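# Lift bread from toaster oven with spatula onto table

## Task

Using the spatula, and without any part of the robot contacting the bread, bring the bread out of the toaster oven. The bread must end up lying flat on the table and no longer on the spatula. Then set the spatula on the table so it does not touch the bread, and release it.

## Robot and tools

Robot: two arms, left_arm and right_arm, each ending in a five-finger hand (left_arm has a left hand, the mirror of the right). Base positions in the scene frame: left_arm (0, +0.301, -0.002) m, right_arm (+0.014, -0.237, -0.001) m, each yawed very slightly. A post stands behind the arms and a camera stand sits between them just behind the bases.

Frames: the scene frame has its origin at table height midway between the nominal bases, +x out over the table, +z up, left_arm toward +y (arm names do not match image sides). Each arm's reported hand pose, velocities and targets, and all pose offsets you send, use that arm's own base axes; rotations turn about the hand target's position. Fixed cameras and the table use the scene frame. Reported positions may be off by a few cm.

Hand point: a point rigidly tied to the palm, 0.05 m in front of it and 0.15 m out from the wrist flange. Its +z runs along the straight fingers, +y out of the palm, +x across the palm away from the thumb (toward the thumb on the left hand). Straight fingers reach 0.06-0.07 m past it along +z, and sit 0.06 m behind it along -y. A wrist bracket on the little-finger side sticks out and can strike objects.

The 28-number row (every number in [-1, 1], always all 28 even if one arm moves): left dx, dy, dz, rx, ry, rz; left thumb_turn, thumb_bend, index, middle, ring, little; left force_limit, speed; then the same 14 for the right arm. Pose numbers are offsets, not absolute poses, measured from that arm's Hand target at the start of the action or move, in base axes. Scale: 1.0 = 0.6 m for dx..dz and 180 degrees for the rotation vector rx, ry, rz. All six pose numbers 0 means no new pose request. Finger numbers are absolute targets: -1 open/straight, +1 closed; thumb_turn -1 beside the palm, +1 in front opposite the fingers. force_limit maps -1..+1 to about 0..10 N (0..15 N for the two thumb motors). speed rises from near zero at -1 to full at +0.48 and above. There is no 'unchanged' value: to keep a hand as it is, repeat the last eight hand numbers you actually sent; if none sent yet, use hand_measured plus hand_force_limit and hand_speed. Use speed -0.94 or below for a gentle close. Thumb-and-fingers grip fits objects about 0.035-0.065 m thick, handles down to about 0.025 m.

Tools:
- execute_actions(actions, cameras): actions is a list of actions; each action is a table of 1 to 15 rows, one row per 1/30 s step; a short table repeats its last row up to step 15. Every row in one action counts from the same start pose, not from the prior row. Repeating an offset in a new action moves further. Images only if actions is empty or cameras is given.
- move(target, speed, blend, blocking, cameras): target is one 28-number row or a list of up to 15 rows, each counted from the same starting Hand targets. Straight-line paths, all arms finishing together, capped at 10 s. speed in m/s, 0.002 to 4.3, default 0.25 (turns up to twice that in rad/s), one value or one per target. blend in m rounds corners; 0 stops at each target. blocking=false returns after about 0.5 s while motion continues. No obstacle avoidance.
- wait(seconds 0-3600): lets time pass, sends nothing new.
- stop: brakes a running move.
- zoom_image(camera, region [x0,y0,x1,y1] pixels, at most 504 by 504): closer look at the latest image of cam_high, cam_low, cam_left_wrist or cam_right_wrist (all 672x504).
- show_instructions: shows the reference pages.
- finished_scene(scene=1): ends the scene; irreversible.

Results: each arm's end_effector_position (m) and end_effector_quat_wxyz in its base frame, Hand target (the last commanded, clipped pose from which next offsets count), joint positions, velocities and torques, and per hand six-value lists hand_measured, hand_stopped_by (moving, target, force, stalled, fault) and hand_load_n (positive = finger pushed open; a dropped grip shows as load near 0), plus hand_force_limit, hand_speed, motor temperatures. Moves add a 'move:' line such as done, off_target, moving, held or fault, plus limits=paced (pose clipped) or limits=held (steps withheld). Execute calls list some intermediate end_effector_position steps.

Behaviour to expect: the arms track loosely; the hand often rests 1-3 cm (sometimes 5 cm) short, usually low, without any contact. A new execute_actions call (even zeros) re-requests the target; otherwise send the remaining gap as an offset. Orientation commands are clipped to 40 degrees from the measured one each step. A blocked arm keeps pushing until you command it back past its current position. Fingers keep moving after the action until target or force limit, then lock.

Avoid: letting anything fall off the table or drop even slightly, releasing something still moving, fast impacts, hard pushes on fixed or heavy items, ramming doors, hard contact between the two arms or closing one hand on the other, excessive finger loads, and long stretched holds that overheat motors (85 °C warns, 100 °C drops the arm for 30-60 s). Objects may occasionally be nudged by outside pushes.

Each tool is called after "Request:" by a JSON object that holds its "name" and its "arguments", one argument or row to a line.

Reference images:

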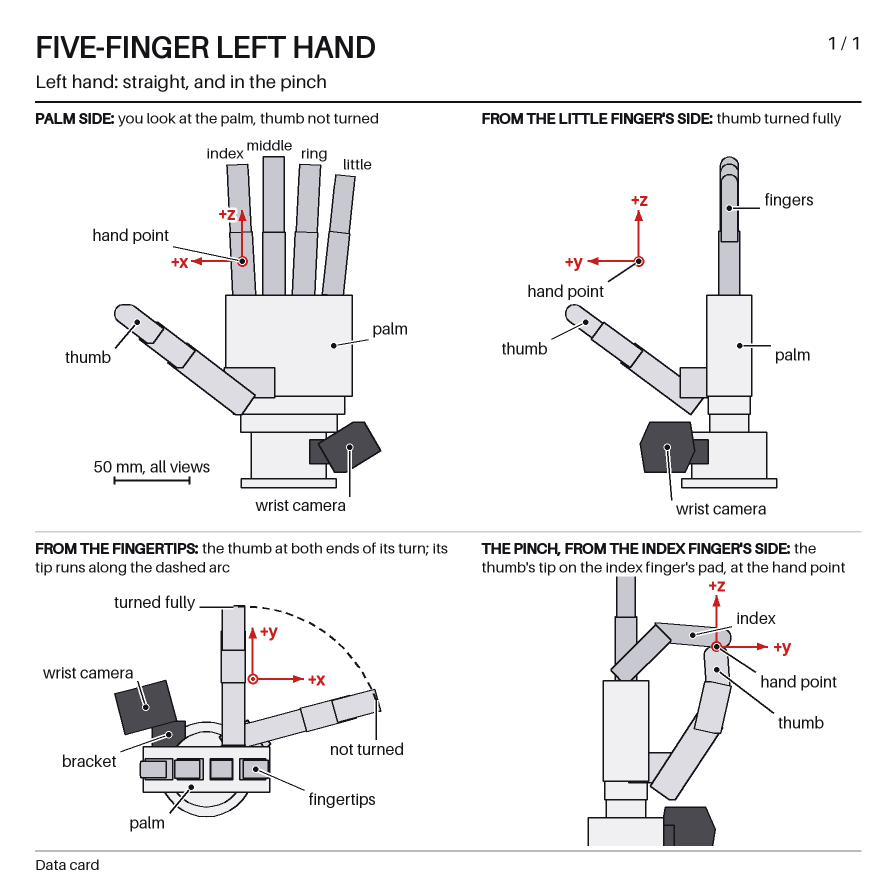

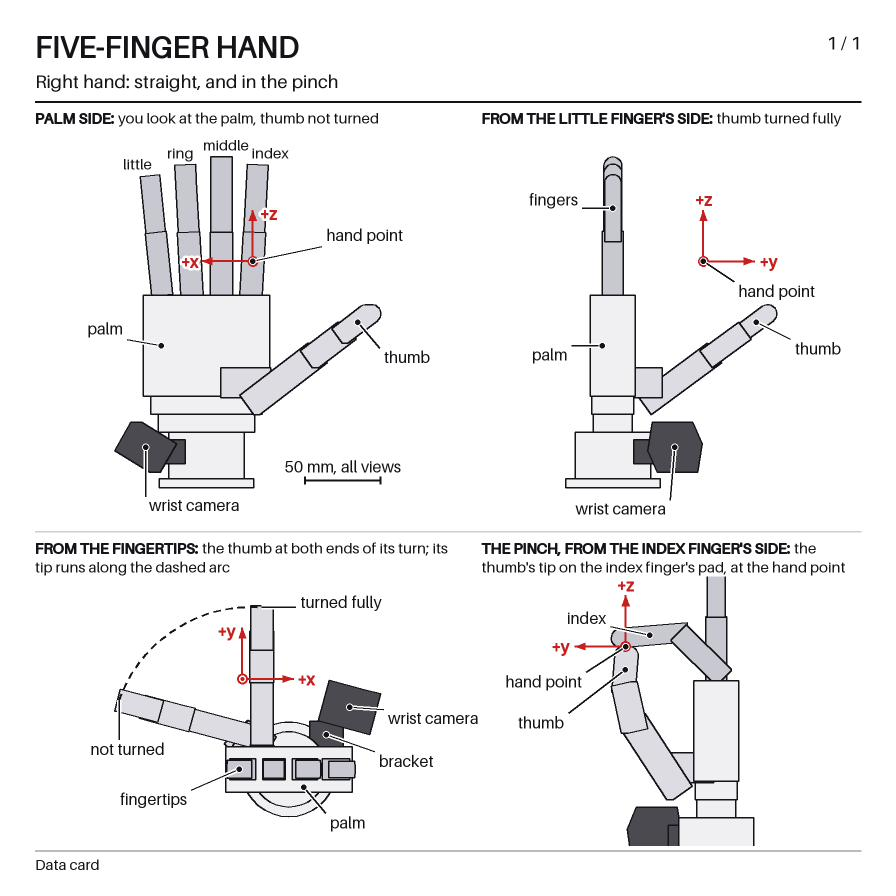

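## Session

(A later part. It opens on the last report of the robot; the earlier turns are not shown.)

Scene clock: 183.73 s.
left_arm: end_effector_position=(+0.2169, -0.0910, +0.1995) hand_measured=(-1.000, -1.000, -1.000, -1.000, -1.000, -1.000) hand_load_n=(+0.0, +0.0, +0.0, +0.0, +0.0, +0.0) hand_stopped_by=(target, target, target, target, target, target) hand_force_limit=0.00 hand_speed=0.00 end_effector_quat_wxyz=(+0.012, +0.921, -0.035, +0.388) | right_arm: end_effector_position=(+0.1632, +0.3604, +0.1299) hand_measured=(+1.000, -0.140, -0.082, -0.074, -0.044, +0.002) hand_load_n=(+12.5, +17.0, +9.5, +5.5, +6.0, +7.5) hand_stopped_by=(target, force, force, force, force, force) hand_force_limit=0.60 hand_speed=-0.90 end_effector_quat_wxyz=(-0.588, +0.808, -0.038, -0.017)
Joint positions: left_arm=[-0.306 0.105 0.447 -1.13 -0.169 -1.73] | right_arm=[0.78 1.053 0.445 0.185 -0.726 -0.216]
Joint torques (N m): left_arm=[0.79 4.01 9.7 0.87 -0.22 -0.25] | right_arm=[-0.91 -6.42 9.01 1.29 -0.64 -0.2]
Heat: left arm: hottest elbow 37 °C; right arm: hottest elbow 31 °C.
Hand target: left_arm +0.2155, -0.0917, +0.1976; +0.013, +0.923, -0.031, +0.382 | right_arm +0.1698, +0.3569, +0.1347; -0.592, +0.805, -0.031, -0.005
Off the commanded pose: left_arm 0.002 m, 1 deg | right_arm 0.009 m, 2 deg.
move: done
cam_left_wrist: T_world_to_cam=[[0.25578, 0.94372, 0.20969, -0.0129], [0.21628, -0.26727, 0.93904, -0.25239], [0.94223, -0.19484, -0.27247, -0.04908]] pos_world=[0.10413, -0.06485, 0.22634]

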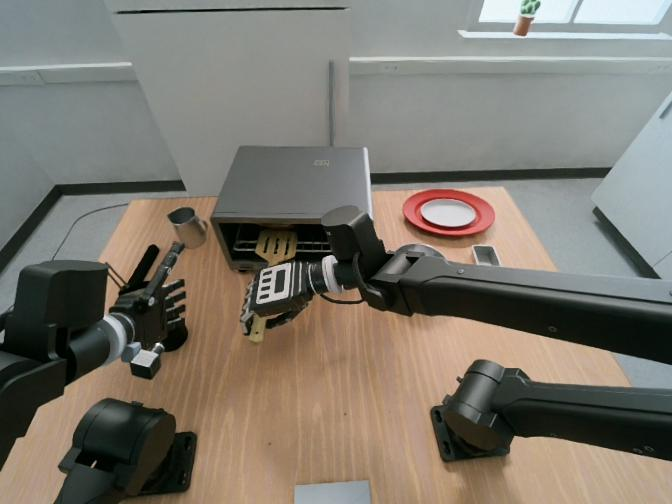

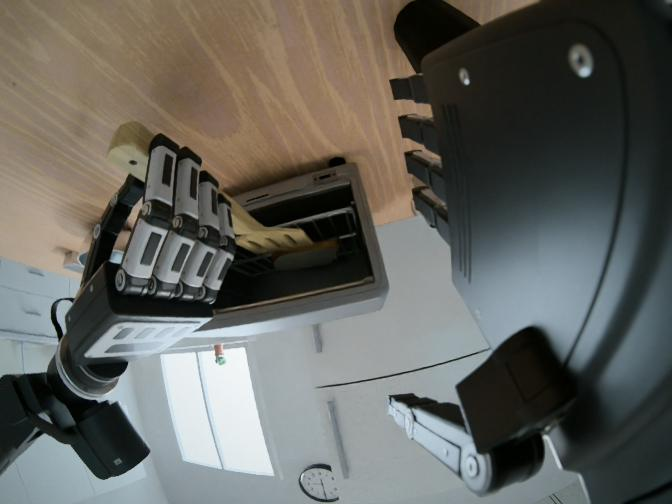

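Request:
{"name": "move", "arguments": {
  "target": [0,0,0,0,0,0,-1,-1,-1,-1,-1,-1,0,0, 0.01,0.034,-0.038,-0.008,-0.005,0,1,0.35,0.35,0.35,0.35,0.35,0.6,-0.9],
  "speed": 0.04,
  "cameras": ["cam_low","cam_left_wrist"]
}}

Request:
{"name": "zoom_image", "arguments": {
  "camera": "cam_left_wrist",
  "region": [200, 150, 400, 300]
}}

Request:
{"name": "zoom_image", "arguments": {
  "camera": "cam_low",
  "region": [210, 200, 350, 300]
}}

Scene clock: 187.60 s.
left_arm: end_effector_position=(+0.2169, -0.0910, +0.1995) hand_measured=(-1.000, -1.000, -1.000, -1.000, -1.000, -1.000) hand_load_n=(+0.0, +0.0, +0.0, +0.0, +0.0, +0.0) hand_stopped_by=(target, target, target, target, target, target) hand_force_limit=0.00 hand_speed=0.00 end_effector_quat_wxyz=(+0.012, +0.921, -0.035, +0.388) | right_arm: end_effector_position=(+0.1775, +0.3660, +0.1052) hand_measured=(+1.000, -0.140, -0.082, -0.074, -0.044, +0.002) hand_load_n=(+13.5, +14.0, +11.5, +5.5, +5.5, +7.0) hand_stopped_by=(target, force, force, force, force, force) hand_force_limit=0.60 hand_speed=-0.90 end_effector_quat_wxyz=(-0.575, +0.817, -0.031, +0.007)
Joint positions: left_arm=[-0.306 0.105 0.447 -1.13 -0.169 -1.73] | right_arm=[0.788 1.137 0.445 0.243 -0.68 -0.269]
Joint torques (N m): left_arm=[0.79 4.01 9.7 0.87 -0.22 -0.25] | right_arm=[0.85 -3.78 9.88 2.1 -0.19 0.09]
Heat: left arm: hottest elbow 37 °C; right arm: hottest elbow 31 °C.
Hand target: left_arm +0.2155, -0.0917, +0.1976; +0.013, +0.923, -0.031, +0.382 | right_arm +0.1758, +0.3773, +0.1119; -0.582, +0.813, -0.026, +0.001
Off the commanded pose: left_arm 0.002 m, 1 deg | right_arm 0.013 m, 1 deg.
move: off_target (right_arm)
cam_left_wrist: T_world_to_cam=[[0.25578, 0.94372, 0.20969, -0.0129], [0.21628, -0.26727, 0.93904, -0.25239], [0.94223, -0.19484, -0.27247, -0.04908]] pos_world=[0.10413, -0.06485, 0.22634]

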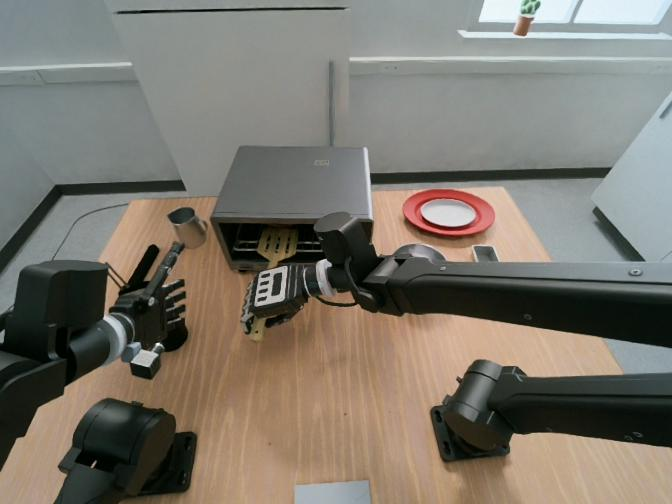

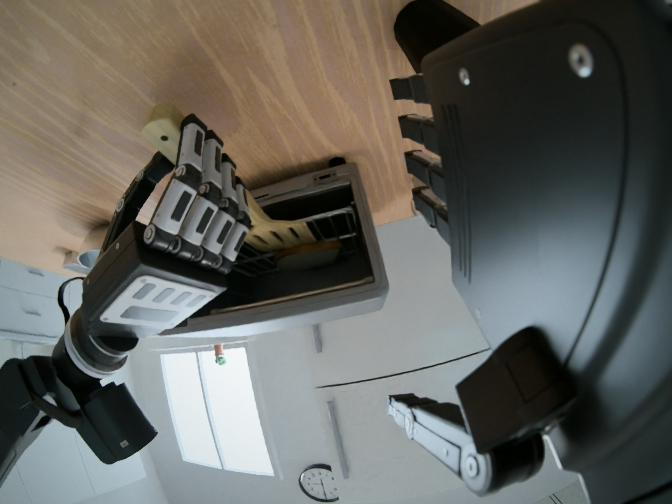

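Scaled by 2.520 from the camera's image (finer frame: 960x720).

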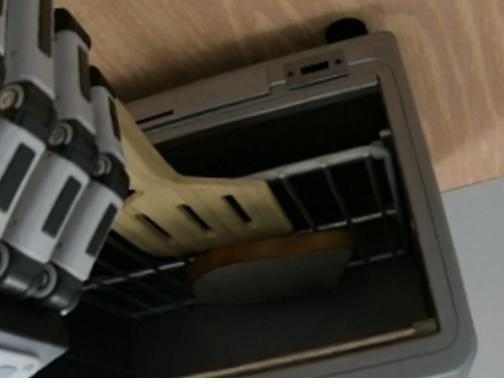

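Scaled by 3.600 from the camera's image (finer frame: 960x720).

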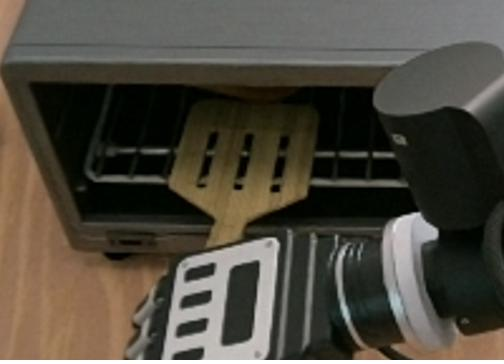

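Request:
{"name": "move", "arguments": {
  "target": [
    [0,0,0,0,0,0,-1,-1,-1,-1,-1,-1,0,0, -0.01,0.0,0.03,0,0,0,1,0.35,0.35,0.35,0.35,0.35,0.6,-0.9],
    [0,0,0,0,0,0,-1,-1,-1,-1,-1,-1,0,0, -0.01,0.04,0.03,0,0,0,1,0.35,0.35,0.35,0.35,0.35,0.6,-0.9],
    [0,0,0,0,0,0,-1,-1,-1,-1,-1,-1,0,0, 0.0,0.036,-0.005,0,0,0,1,0.35,0.35,0.35,0.35,0.35,0.6,-0.9]
  ],
  "speed": 0.05,
  "blend": 0.005,
  "cameras": ["cam_low","cam_left_wrist"]
}}

Request:
{"name": "zoom_image", "arguments": {
  "camera": "cam_left_wrist",
  "region": [200, 150, 400, 300]
}}

Request:
{"name": "zoom_image", "arguments": {
  "camera": "cam_low",
  "region": [210, 200, 350, 300]
}}

Scene clock: 190.60 s.
left_arm: end_effector_position=(+0.2169, -0.0910, +0.1995) hand_measured=(-1.000, -1.000, -1.000, -1.000, -1.000, -1.000) hand_load_n=(+0.0, +0.0, +0.0, +0.0, +0.0, +0.0) hand_stopped_by=(target, target, target, target, target, target) hand_force_limit=0.00 hand_speed=0.00 end_effector_quat_wxyz=(+0.012, +0.921, -0.035, +0.388) | right_arm: end_effector_position=(+0.1740, +0.3884, +0.1016) hand_measured=(+1.000, -0.140, -0.082, -0.074, -0.044, +0.002) hand_load_n=(+13.0, +12.5, +12.0, +5.5, +6.0, +7.0) hand_stopped_by=(target, force, force, force, force, force) hand_force_limit=0.60 hand_speed=-0.90 end_effector_quat_wxyz=(-0.574, +0.818, -0.026, +0.010)
Joint positions: left_arm=[-0.306 0.105 0.447 -1.13 -0.169 -1.73] | right_arm=[0.851 1.194 0.471 0.29 -0.625 -0.249]
Joint torques (N m): left_arm=[0.79 4.01 9.7 0.85 -0.22 -0.25] | right_arm=[0.15 -4.07 9.87 2.04 -0.72 0.13]
Heat: left arm: hottest elbow 37 °C; right arm: hottest elbow 31 °C.
Hand target: left_arm +0.2155, -0.0917, +0.1976; +0.013, +0.923, -0.031, +0.382 | right_arm +0.1758, +0.3989, +0.1089; -0.582, +0.813, -0.026, +0.001
Off the commanded pose: left_arm 0.002 m, 1 deg | right_arm 0.013 m, 1 deg.
move: off_target (right_arm)
cam_left_wrist: T_world_to_cam=[[0.25578, 0.94372, 0.20969, -0.0129], [0.21628, -0.26727, 0.93904, -0.25239], [0.94223, -0.19484, -0.27247, -0.04908]] pos_world=[0.10413, -0.06485, 0.22634]

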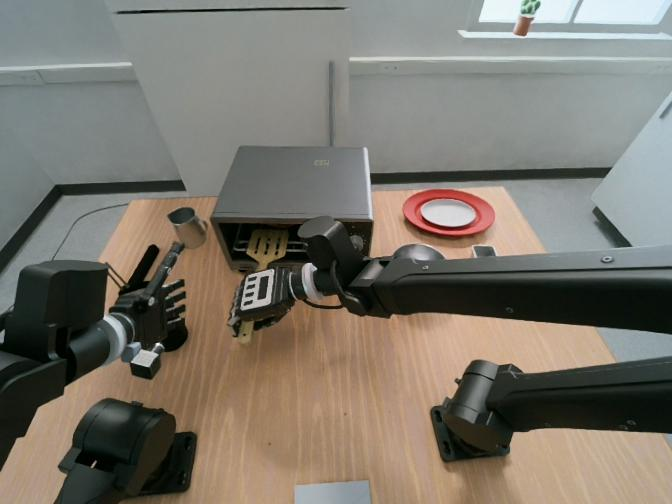

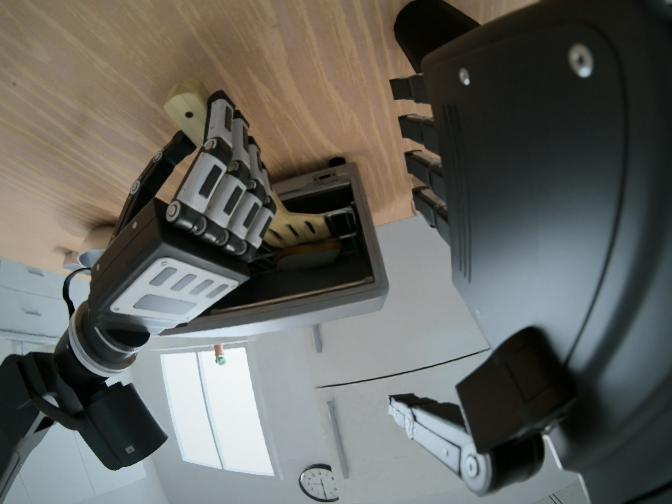

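Scaled by 2.520 from the camera's image (finer frame: 960x720).

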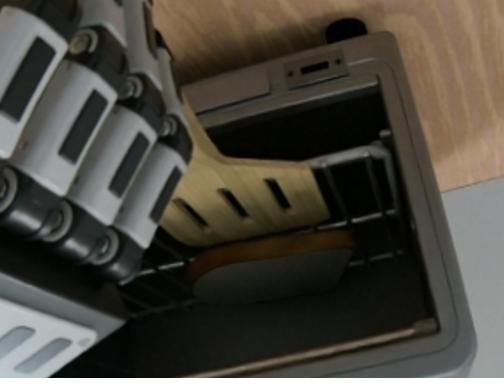

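Scaled by 3.600 from the camera's image (finer frame: 960x720).

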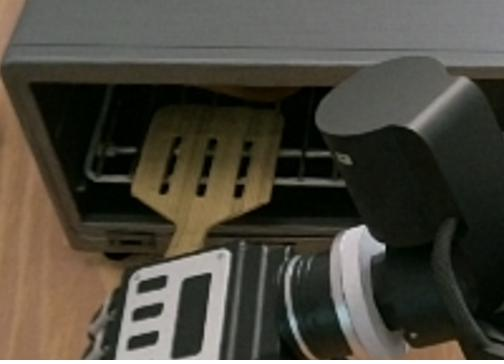

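Request:
{"name": "move", "arguments": {
  "target": [0,0,0,0,0,0,-1,-1,-1,-1,-1,-1,0,0, 0.065,0.0,0.0,0,0.008,0,1,0.35,0.35,0.35,0.35,0.35,0.6,-0.9],
  "speed": 0.04,
  "cameras": ["cam_low","cam_left_wrist"]
}}

Request:
{"name": "zoom_image", "arguments": {
  "camera": "cam_left_wrist",
  "region": [200, 150, 400, 300]
}}

Request:
{"name": "zoom_image", "arguments": {
  "camera": "cam_low",
  "region": [210, 200, 350, 300]
}}

Scene clock: 193.80 s.
left_arm: end_effector_position=(+0.2169, -0.0910, +0.1995) hand_measured=(-1.000, -1.000, -1.000, -1.000, -1.000, -1.000) hand_load_n=(+0.0, +0.0, +0.0, +0.0, +0.0, +0.0) hand_stopped_by=(target, target, target, target, target, target) hand_force_limit=0.00 hand_speed=0.00 end_effector_quat_wxyz=(+0.012, +0.921, -0.035, +0.388) | right_arm: end_effector_position=(+0.2027, +0.3951, +0.1040) hand_measured=(+1.000, -0.140, -0.082, -0.074, -0.044, +0.002) hand_load_n=(+13.0, +14.0, +11.0, +5.5, +6.0, +7.5) hand_stopped_by=(target, force, force, force, force, force) hand_force_limit=0.60 hand_speed=-0.90 end_effector_quat_wxyz=(-0.581, +0.814, -0.017, -0.002)
Joint positions: left_arm=[-0.306 0.105 0.447 -1.13 -0.169 -1.73] | right_arm=[0.783 1.278 0.54 0.29 -0.719 -0.283]
Joint torques (N m): left_arm=[0.85 3.96 9.69 0.87 -0.22 -0.25] | right_arm=[-1.08 -5.66 10.1 1.09 -0.68 0.17]
Heat: left arm: hottest elbow 37 °C; right arm: hottest elbow 31 °C.
Hand target: left_arm +0.2155, -0.0917, +0.1976; +0.013, +0.923, -0.031, +0.382 | right_arm +0.2148, +0.3989, +0.1089; -0.581, +0.813, -0.034, -0.009
Off the commanded pose: left_arm 0.002 m, 1 deg | right_arm 0.014 m, 2 deg.
move: off_target (right_arm)
cam_left_wrist: T_world_to_cam=[[0.25578, 0.94372, 0.20969, -0.0129], [0.21628, -0.26727, 0.93904, -0.25239], [0.94223, -0.19484, -0.27247, -0.04908]] pos_world=[0.10413, -0.06485, 0.22634]

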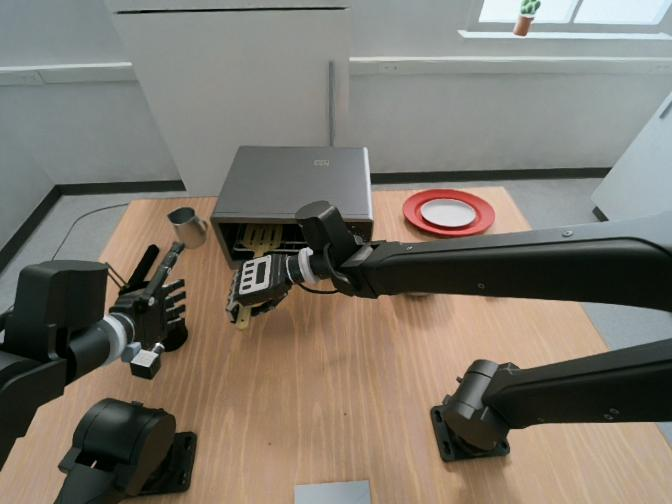

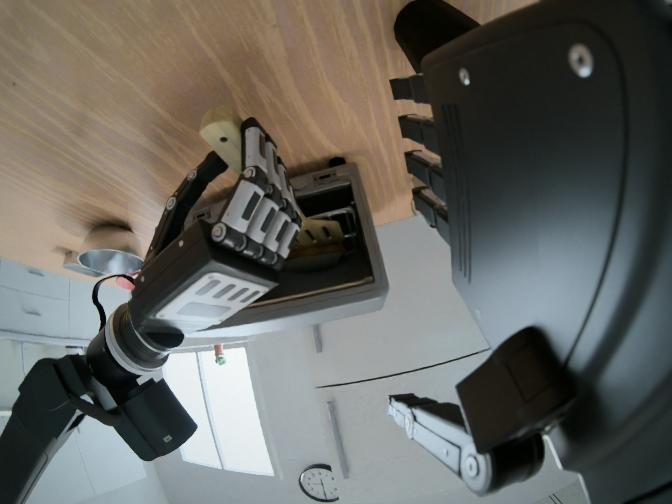

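Scaled by 2.520 from the camera's image (finer frame: 960x720).

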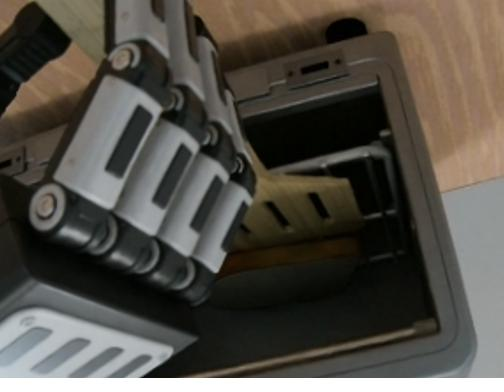

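Scaled by 3.600 from the camera's image (finer frame: 960x720).

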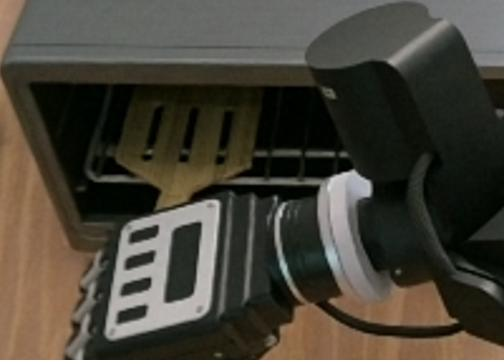

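Request:
{"name": "move", "arguments": {
  "target": [0,0,0,0,0,0,-1,-1,-1,-1,-1,-1,0,0, 0.045,-0.012,0.0,0,0.0,0,1,0.35,0.35,0.35,0.35,0.35,0.6,-0.9],
  "speed": 0.04,
  "cameras": ["cam_low","cam_left_wrist"]
}}

Request:
{"name": "zoom_image", "arguments": {
  "camera": "cam_left_wrist",
  "region": [200, 150, 400, 300]
}}

Request:
{"name": "zoom_image", "arguments": {
  "camera": "cam_low",
  "region": [210, 200, 350, 300]
}}

Scene clock: 195.90 s.
left_arm: end_effector_position=(+0.2169, -0.0910, +0.1995) hand_measured=(-1.000, -1.000, -1.000, -1.000, -1.000, -1.000) hand_load_n=(+0.0, +0.0, +0.0, +0.0, +0.0, +0.0) hand_stopped_by=(target, target, target, target, target, target) hand_force_limit=0.00 hand_speed=0.00 end_effector_quat_wxyz=(+0.012, +0.921, -0.035, +0.388) | right_arm: end_effector_position=(+0.2293, +0.3897, +0.1045) hand_measured=(+1.000, -0.140, -0.082, -0.074, -0.044, +0.002) hand_load_n=(+13.0, +14.5, +10.5, +5.5, +6.5, +8.0) hand_stopped_by=(target, force, force, force, force, force) hand_force_limit=0.60 hand_speed=-0.90 end_effector_quat_wxyz=(-0.583, +0.812, -0.017, -0.001)
Joint positions: left_arm=[-0.306 0.105 0.447 -1.13 -0.169 -1.73] | right_arm=[0.716 1.321 0.58 0.275 -0.78 -0.317]
Joint torques (N m): left_arm=[0.79 3.96 9.72 0.87 -0.22 -0.25] | right_arm=[-0.03 -6.18 10.58 0.32 -0.68 0.09]
Heat: left arm: hottest elbow 37 °C; right arm: hottest elbow 31 °C.
Hand target: left_arm +0.2155, -0.0917, +0.1976; +0.013, +0.923, -0.031, +0.382 | right_arm +0.2418, +0.3917, +0.1089; -0.581, +0.813, -0.034, -0.009
Off the commanded pose: left_arm 0.002 m, 1 deg | right_arm 0.013 m, 2 deg.
move: off_target (right_arm)
cam_left_wrist: T_world_to_cam=[[0.25578, 0.94372, 0.20969, -0.0129], [0.21628, -0.26727, 0.93904, -0.25239], [0.94223, -0.19484, -0.27247, -0.04908]] pos_world=[0.10413, -0.06485, 0.22634]

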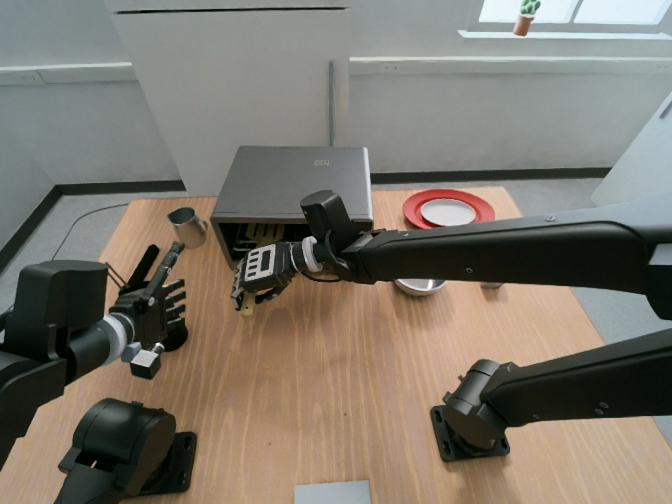

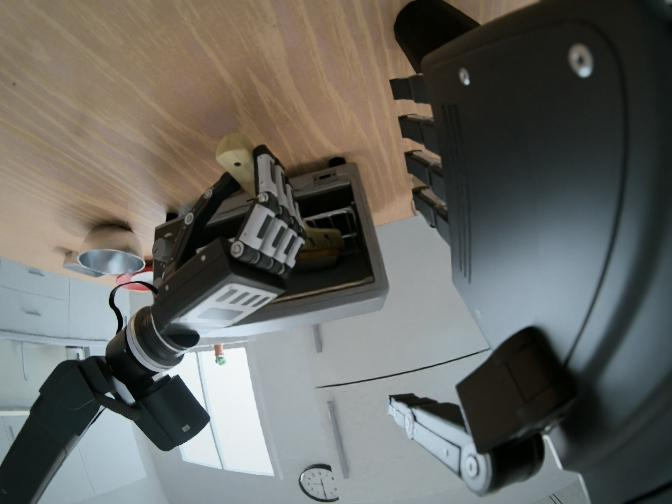

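Scaled by 2.520 from the camera's image (finer frame: 960x720).

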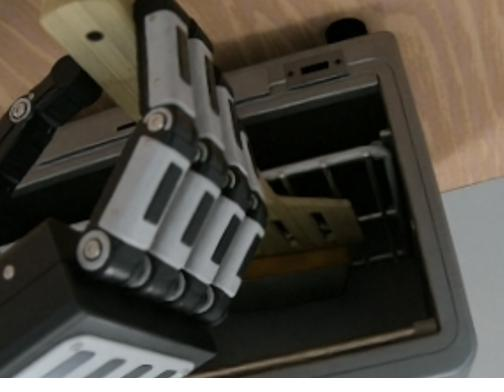

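Scaled by 3.600 from the camera's image (finer frame: 960x720).

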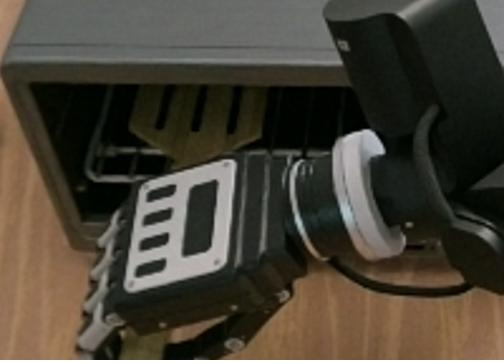

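Request:
{"name": "move", "arguments": {
  "target": [0,0,0,0,0,0,-1,-1,-1,-1,-1,-1,0,0, 0.045,-0.015,0.0,0,0.0,0,1,0.35,0.35,0.35,0.35,0.35,0.6,-0.9],
  "speed": 0.04,
  "cameras": ["cam_low","cam_left_wrist"]
}}

Request:
{"name": "zoom_image", "arguments": {
  "camera": "cam_left_wrist",
  "region": [200, 150, 400, 300]
}}

Request:
{"name": "zoom_image", "arguments": {
  "camera": "cam_low",
  "region": [210, 200, 350, 300]
}}

Scene clock: 198.33 s.
left_arm: end_effector_position=(+0.2169, -0.0910, +0.1995) hand_measured=(-1.000, -1.000, -1.000, -1.000, -1.000, -1.000) hand_load_n=(+0.0, +0.0, +0.0, +0.0, +0.0, +0.0) hand_stopped_by=(target, target, target, target, target, target) hand_force_limit=0.00 hand_speed=0.00 end_effector_quat_wxyz=(+0.012, +0.921, -0.035, +0.388) | right_arm: end_effector_position=(+0.2559, +0.3815, +0.1047) hand_measured=(+1.000, -0.140, -0.082, -0.074, -0.044, +0.002) hand_load_n=(+12.5, +15.0, +10.0, +5.5, +6.0, +8.0) hand_stopped_by=(target, force, force, force, force, force) hand_force_limit=0.60 hand_speed=-0.90 end_effector_quat_wxyz=(-0.583, +0.812, -0.017, -0.002)
Joint positions: left_arm=[-0.306 0.105 0.447 -1.13 -0.169 -1.73] | right_arm=[0.65 1.361 0.626 0.235 -0.838 -0.361]
Joint torques (N m): left_arm=[0.79 3.96 9.72 0.85 -0.22 -0.25] | right_arm=[-0.32 -6.89 10.51 0.58 -0.69 0.06]
Heat: left arm: hottest elbow 37 °C; right arm: hottest elbow 31 °C.
Hand target: left_arm +0.2155, -0.0917, +0.1976; +0.013, +0.923, -0.031, +0.382 | right_arm +0.2688, +0.3827, +0.1089; -0.581, +0.813, -0.034, -0.009
Off the commanded pose: left_arm 0.002 m, 1 deg | right_arm 0.014 m, 2 deg.
move: off_target (right_arm)
cam_left_wrist: T_world_to_cam=[[0.25578, 0.94372, 0.20969, -0.0129], [0.21628, -0.26727, 0.93904, -0.25239], [0.94223, -0.19484, -0.27247, -0.04908]] pos_world=[0.10413, -0.06485, 0.22634]

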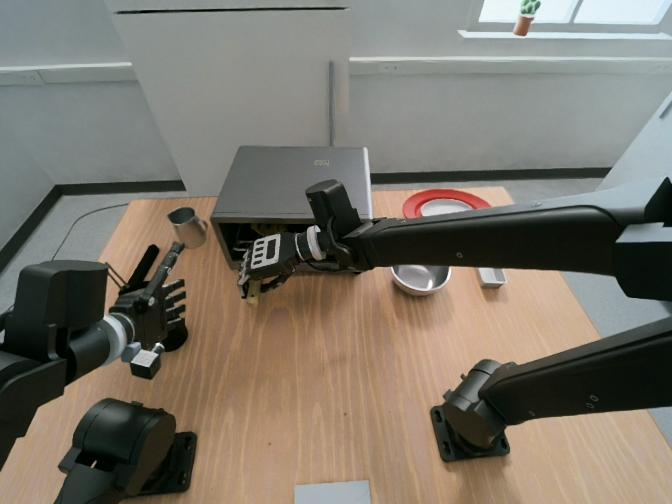

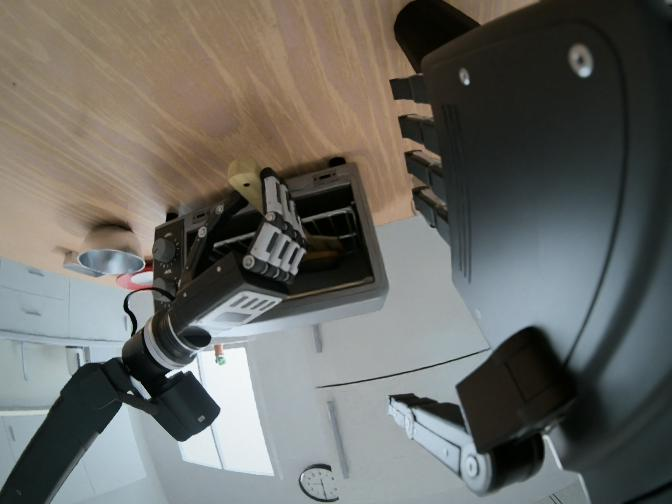

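Scaled by 2.520 from the camera's image (finer frame: 960x720).

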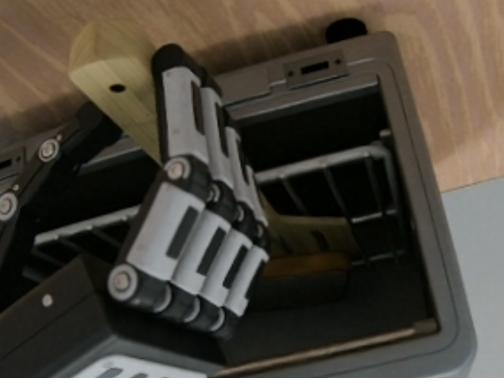

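Scaled by 3.600 from the camera's image (finer frame: 960x720).

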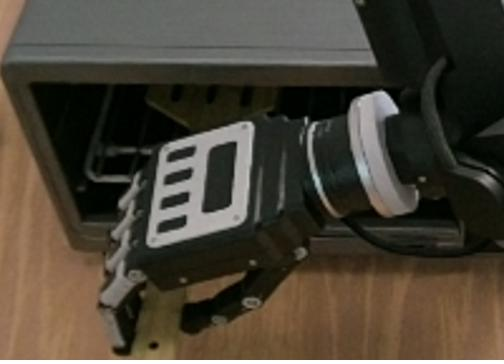

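Request:
{"name": "zoom_image", "arguments": {
  "camera": "cam_left_wrist",
  "region": [280, 210, 360, 290]
}}

Request:
{"name": "move", "arguments": {
  "target": [0,0,0,0,0,0,-1,-1,-1,-1,-1,-1,0,0, 0.03,-0.004,0.0,0,0.0,0,1,0.35,0.35,0.35,0.35,0.35,0.6,-0.9],
  "speed": 0.03,
  "cameras": ["cam_low","cam_left_wrist","cam_high"]
}}

Request:
{"name": "zoom_image", "arguments": {
  "camera": "cam_left_wrist",
  "region": [280, 210, 360, 290]
}}

Request:
{"name": "zoom_image", "arguments": {
  "camera": "cam_low",
  "region": [210, 150, 400, 300]
}}

Request:
{"name": "zoom_image", "arguments": {
  "camera": "cam_left_wrist",
  "region": [90, 150, 400, 450]
}}

Scaled by 6.300 from the camera's image (finer frame: 960x720).

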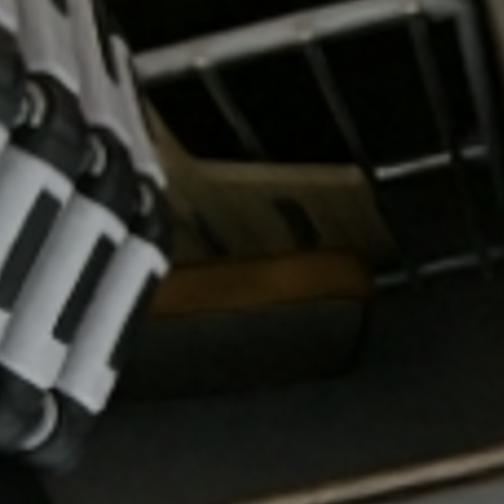

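Scene clock: 201.30 s.
left_arm: end_effector_position=(+0.2169, -0.0910, +0.1995) hand_measured=(-1.000, -1.000, -1.000, -1.000, -1.000, -1.000) hand_load_n=(+0.0, +0.0, +0.0, +0.0, +0.0, +0.0) hand_stopped_by=(target, target, target, target, target, target) hand_force_limit=0.00 hand_speed=0.00 end_effector_quat_wxyz=(+0.012, +0.921, -0.035, +0.388) | right_arm: end_effector_position=(+0.2729, +0.3797, +0.1045) hand_measured=(+1.000, -0.140, -0.082, -0.074, -0.044, +0.002) hand_load_n=(+13.0, +15.0, +10.5, +5.5, +6.0, +7.5) hand_stopped_by=(target, force, force, force, force, force) hand_force_limit=0.60 hand_speed=-0.90 end_effector_quat_wxyz=(-0.583, +0.813, -0.018, -0.003)
Joint positions: left_arm=[-0.306 0.105 0.447 -1.13 -0.169 -1.73] | right_arm=[0.618 1.395 0.663 0.212 -0.867 -0.384]
Joint torques (N m): left_arm=[0.85 4.01 9.72 0.87 -0.22 -0.25] | right_arm=[-0.91 -7.77 10.7 0.54 -0.76 0.09]
Heat: left arm: hottest elbow 37 °C; right arm: hottest elbow 31 °C.
Hand target: left_arm +0.2155, -0.0917, +0.1976; +0.013, +0.923, -0.031, +0.382 | right_arm +0.2868, +0.3803, +0.1089; -0.581, +0.813, -0.034, -0.009
Off the commanded pose: left_arm 0.002 m, 1 deg | right_arm 0.015 m, 2 deg.
move: off_target (right_arm)
cam_left_wrist: T_world_to_cam=[[0.25578, 0.94372, 0.20969, -0.0129], [0.21628, -0.26727, 0.93904, -0.25239], [0.94223, -0.19484, -0.27247, -0.04908]] pos_world=[0.10413, -0.06485, 0.22634]
Images, in order (width x height): cam_high 672x504, cam_low 672x504, cam_left_wrist 672x504.

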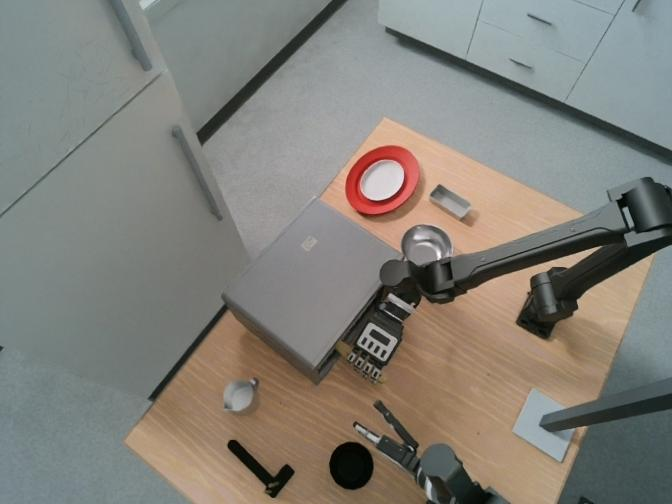

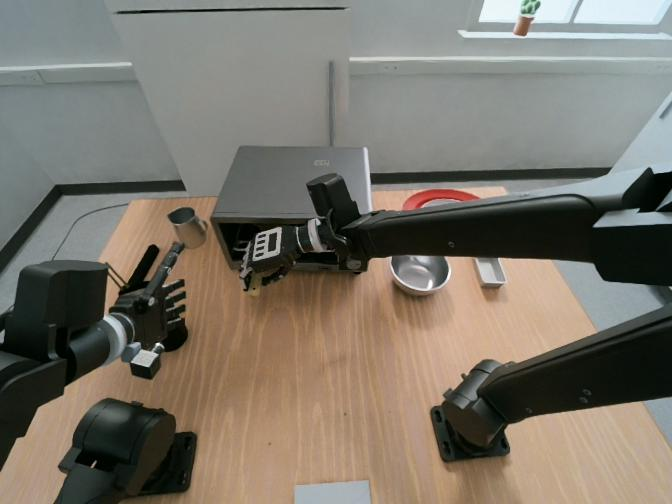

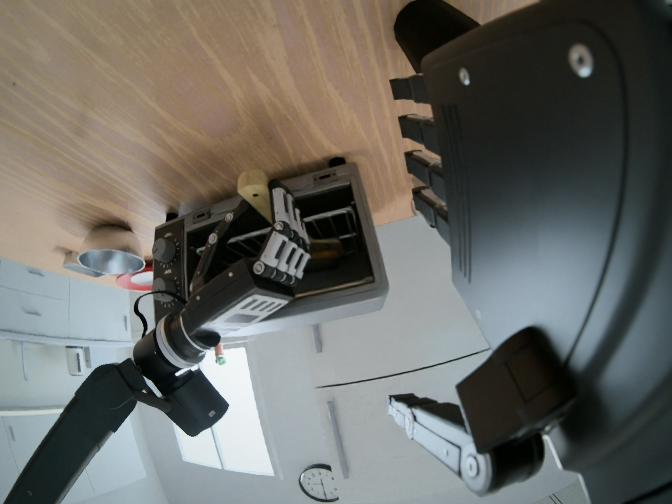

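Scaled by 6.300 from the camera's image (finer frame: 960x720).

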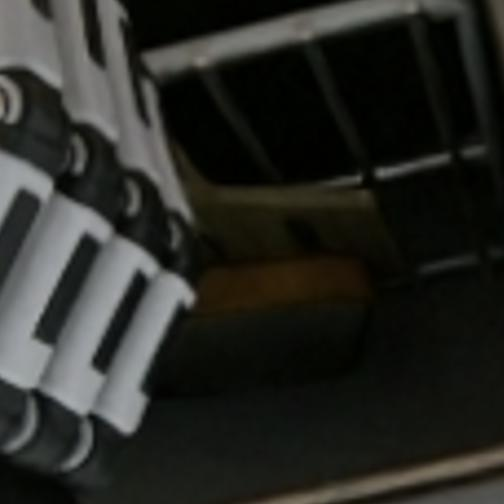

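Scaled by 2.653 from the camera's image (finer frame: 960x720).

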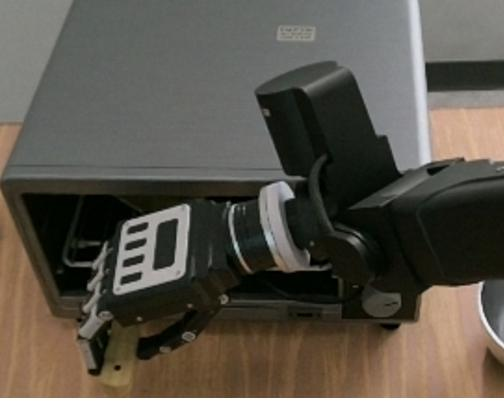

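Scaled by 1.626 from the camera's image (finer frame: 960x720).

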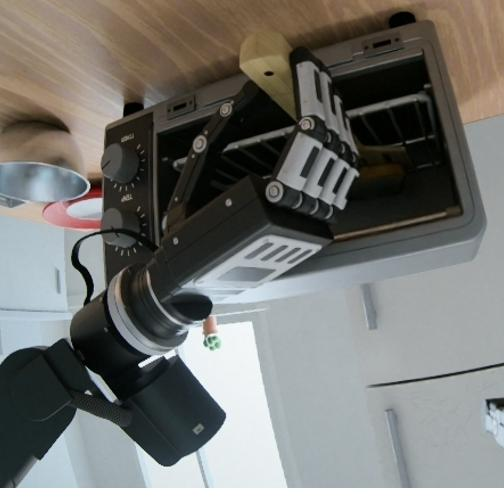

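Request:
{"name": "move", "arguments": {
  "target": [0,0,0,0,0,0,-1,-1,-1,-1,-1,-1,0,0, 0.025,-0.002,0.0,0,0.0,0,1,0.35,0.35,0.35,0.35,0.35,0.6,-0.9],
  "speed": 0.03,
  "cameras": ["cam_low","cam_left_wrist","cam_high","cam_right_wrist"]
}}

Request:
{"name": "zoom_image", "arguments": {
  "camera": "cam_left_wrist",
  "region": [280, 210, 360, 290]
}}

Request:
{"name": "zoom_image", "arguments": {
  "camera": "cam_high",
  "region": [300, 230, 460, 400]
}}

Request:
{"name": "zoom_image", "arguments": {
  "camera": "cam_left_wrist",
  "region": [90, 150, 400, 450]
}}

Scene clock: 204.83 s.
left_arm: end_effector_position=(+0.2169, -0.0910, +0.1995) hand_measured=(-1.000, -1.000, -1.000, -1.000, -1.000, -1.000) hand_load_n=(+0.0, +0.0, +0.0, +0.0, +0.0, +0.0) hand_stopped_by=(target, target, target, target, target, target) hand_force_limit=0.00 hand_speed=0.00 end_effector_quat_wxyz=(+0.012, +0.921, -0.035, +0.388) | right_arm: end_effector_position=(+0.2881, +0.3788, +0.1051) hand_measured=(+1.000, -0.140, -0.082, -0.074, -0.044, +0.002) hand_load_n=(+13.0, +15.0, +10.5, +5.5, +6.0, +8.0) hand_stopped_by=(target, force, force, force, force, force) hand_force_limit=0.60 hand_speed=-0.90 end_effector_quat_wxyz=(-0.583, +0.813, -0.018, -0.002)
Joint positions: left_arm=[-0.306 0.105 0.447 -1.13 -0.169 -1.73] | right_arm=[0.593 1.422 0.696 0.192 -0.887 -0.404]
Joint torques (N m): left_arm=[0.85 4.07 9.69 0.87 -0.22 -0.25] | right_arm=[-1.08 -9.29 10.63 0.36 -0.69 0.07]
Heat: left arm: hottest elbow 37 °C; right arm: hottest elbow 31 °C.
Hand target: left_arm +0.2155, -0.0917, +0.1976; +0.013, +0.923, -0.031, +0.382 | right_arm +0.3018, +0.3791, +0.1089; -0.581, +0.813, -0.034, -0.009
Off the commanded pose: left_arm 0.002 m, 1 deg | right_arm 0.014 m, 2 deg.
move: off_target (right_arm)
cam_left_wrist: T_world_to_cam=[[0.25578, 0.94372, 0.20969, -0.0129], [0.21628, -0.26727, 0.93904, -0.25239], [0.94223, -0.19484, -0.27247, -0.04908]] pos_world=[0.10413, -0.06485, 0.22634]
cam_right_wrist: T_world_to_cam=[[0.20689, -0.27143, -0.93996, 0.14526], [-0.8537, -0.51938, -0.03792, 0.44622], [-0.4779, 0.81029, -0.33918, -0.01684]] pos_world=[0.34284, 0.28484, 0.14775]

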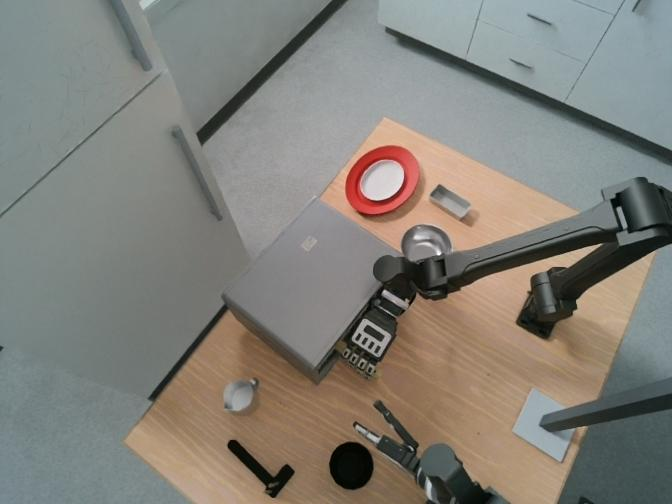

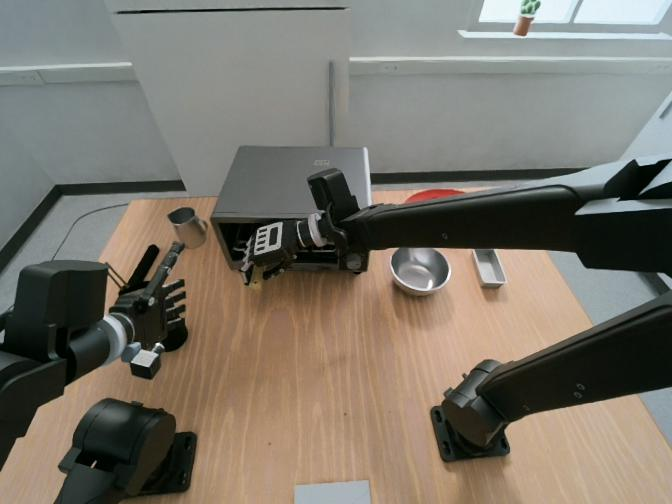

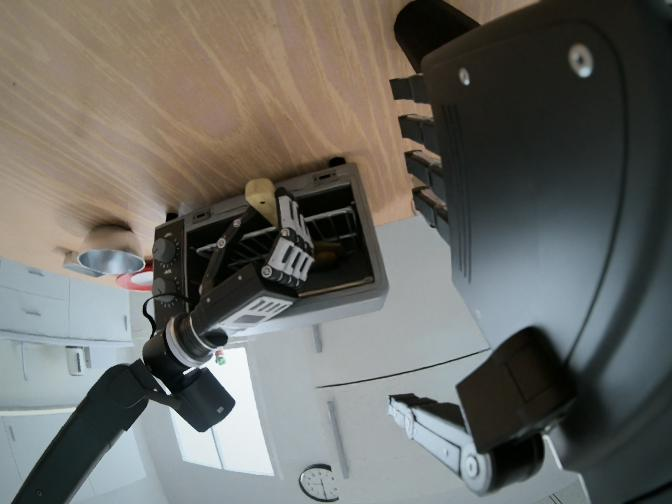

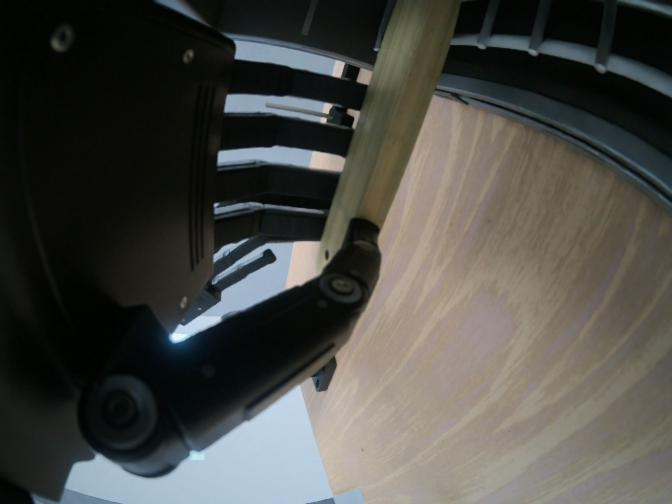

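Scaled by 6.300 from the camera's image (finer frame: 960x720).

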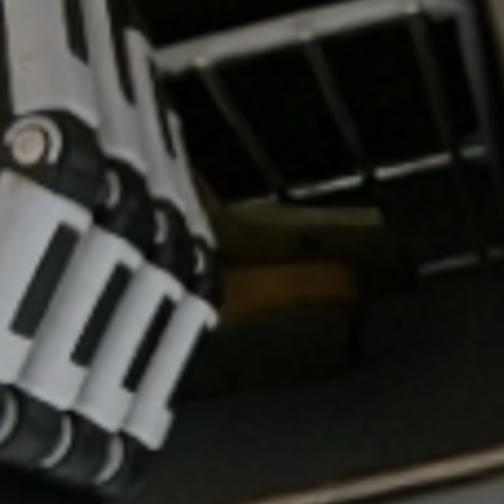

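Scaled by 2.965 from the camera's image (finer frame: 960x720).

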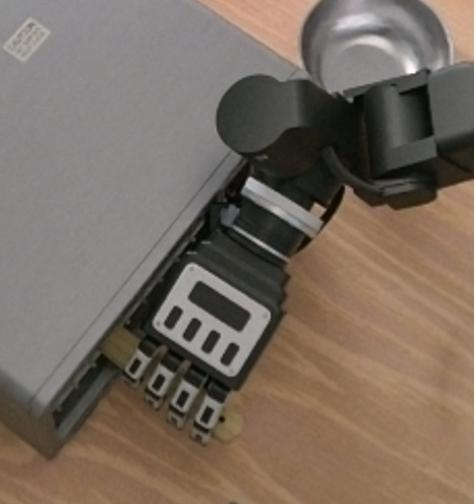

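Scaled by 1.626 from the camera's image (finer frame: 960x720).

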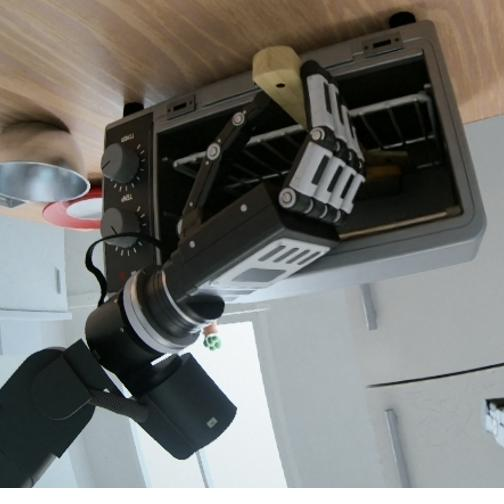

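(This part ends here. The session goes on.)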